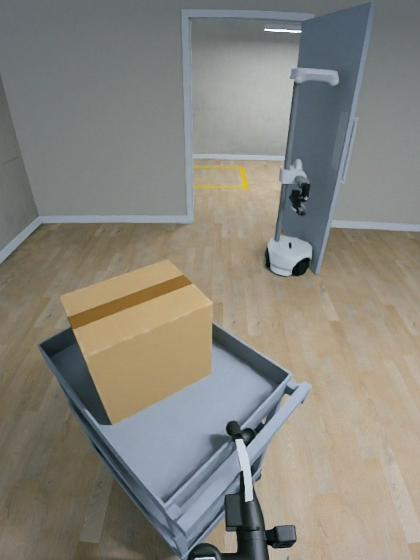

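move:
  r2: {"base":{"strafe_m":0.25},"pace":"slow","contact_limits":{"strafe_m":0.9}}
  blocking: false
  cameras: []

wait:
  seconds: 5
  cameras: ["r2_head_camera"]

Scene clock: 512.73 s.
move: r2 moving
r1: as last shown
r1.lidar_m: 1.90 2.73 0.25 - 0.25 0.25 0.51 1.27 1.27 2.78 2.89 1.69
r1.motor_effort: lift_m=+21(21) arm_m=-4(4) wheel_0=-27(28) wheel_1=+28(28) wheel_2=+6(6)
r1.servo_current: wrist_yaw_rad=52(52) wrist_pitch_rad=33(46) wrist_roll_rad=39(65) gripper_m=39(46)
r1.contact_limits: strafe_m 0.8
r1.wrist_depth_mm: - - - - - - - / - - - - - - - / - - - - - 1464 - / - - - - - - - / - - - - - - - / - - - 190 1576 - - / 1921 1756 177 1708 143 - 1499
r2.base_odometry: x=-2.261 y=+0.764 heading=-1.893
r2.turned_by_wheels: -0.001
r2.turned_by_imu: -0.001
r2.base_tilt: forward=-0.7 right=+0.1
r2.lidar_m: 0.26 0.28 2.16 2.11 2.23 2.53 2.48 2.64 2.68 2.61 2.79 0.47
r2.base_status: strafe_m moving
r2.joint_positions: lift_m=+0.685 arm_m=+0.000 wrist_yaw_rad=-0.011 wrist_pitch_rad=+0.002 wrist_roll_rad=+1.569 gripper_m=-0.029
r2.joint_status: not commanded
r2.measured_speeds: translate_m=+0.000 strafe_m=+0.056 rotate_rad=+0.000 lift_m=+0.000 arm_m=+0.000 wrist_yaw_rad=+0.000 wrist_pitch_rad=+0.000 wrist_roll_rad=+0.000
r2.motor_effort: lift_m=+17(17) arm_m=+4(4) wheel_0=-13(16) wheel_1=+6(8) wheel_2=-5(5)
r2.servo_current: wrist_yaw_rad=78(78) wrist_pitch_rad=46(46) wrist_roll_rad=46(52) gripper_m=85(98)
r2.contact_limits: strafe_m 0.9
r2.hand_pose: x=+0.4583 y=-0.0906 z=+0.8628 quat_wxyz=(+0.708, +0.707, -0.003, -0.005) (m; r2's base frame)
r2.wrist_depth_mm: - - - - - 1756 1229 / - - - 327 1983 1661 1205 / - - - 219 320 1499 1160 / - - - 191 263 1756 1229 / - - - 162 229 1708 549 / - - 421 143 176 212 - / - 399 157 - 185 - -
pictures: none
No camera images: "cameras" was empty.

Scene clock: 515.87 s.
earlier move: r2 done
r1.base_odometry: x=-2.002 y=-0.536 heading=-2.413
r1.turned_by_wheels: +0.000
r1.turned_by_imu: +0.000
r1.base_tilt: forward=-1.6 right=+1.3
r1.lidar_m: 4.92 2.73 0.25 - 0.25 0.25 0.51 1.28 1.26 2.79 2.92 1.76
r1.base_status: not commanded
r1.joint_positions: lift_m=+0.550 arm_m=+0.000 wrist_yaw_rad=-0.001 wrist_pitch_rad=+0.001 wrist_roll_rad=+0.000 gripper_m=-0.020
r1.joint_status: not commanded
r1.measured_speeds: all 0
r1.motor_effort: lift_m=+21(21) arm_m=-4(4) wheel_0=-27(28) wheel_1=+28(28) wheel_2=+6(6)
r1.servo_current: wrist_yaw_rad=52(65) wrist_pitch_rad=46(52) wrist_roll_rad=52(72) gripper_m=52(52)
r1.contact_limits: strafe_m 0.8
r1.hand_pose: x=+0.4592 y=-0.0878 z=+0.7276 quat_wxyz=(+1.000, +0.000, +0.001, -0.001) (m; r1's base frame)
r1.wrist_depth_mm: - - - - - - - / - - - - - - - / - - - - - - 1397 / - - - - - - - / - - - - - - - / - - - 191 - - - / 1983 1708 178 1708 143 1537 -
r2.base_odometry: x=-2.037 y=+0.690 heading=-1.893
r2.turned_by_wheels: +0.000
r2.turned_by_imu: -0.001
r2.base_tilt: forward=-0.7 right=+0.0
r2.lidar_m: 0.26 0.28 1.95 1.87 2.00 2.53 2.46 2.62 2.92 2.84 3.04 0.48
r2.base_status: done
r2.joint_positions: lift_m=+0.685 arm_m=+0.000 wrist_yaw_rad=-0.012 wrist_pitch_rad=+0.002 wrist_roll_rad=+1.569 gripper_m=-0.029
r2.joint_status: not commanded
r2.measured_speeds: all 0
r2.motor_effort: lift_m=+17(17) arm_m=+3(4) wheel_0=-7(17) wheel_1=+3(8) wheel_2=-6(8)
r2.servo_current: wrist_yaw_rad=72(85) wrist_pitch_rad=33(46) wrist_roll_rad=46(59) gripper_m=91(98)
r2.contact_limits: strafe_m 0.9
r2.hand_pose: x=+0.4582 y=-0.0909 z=+0.8628 quat_wxyz=(+0.708, +0.707, -0.004, -0.005) (m; r2's base frame)
r2.wrist_depth_mm: - - - 297 - 1756 1205 / - - - 247 336 347 343 / - - - 207 285 1756 1229 / - - - 187 253 1708 517 / - - - 160 225 1537 - / - 427 418 147 174 143 - / - 402 156 - 190 - -
wait: 3.13 of 5 s (r2 has come to rest)
pictures: r2_head_camera
Images, in order (width x height): r2_head_camera 420x560.

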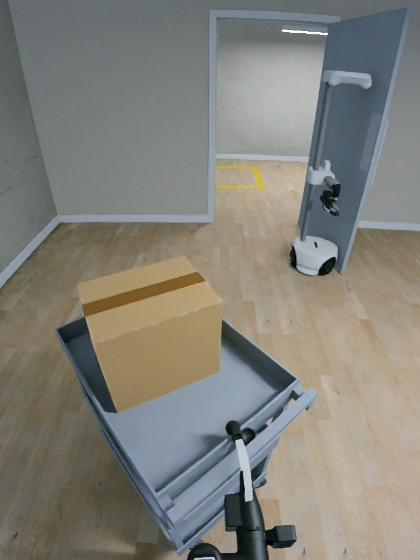

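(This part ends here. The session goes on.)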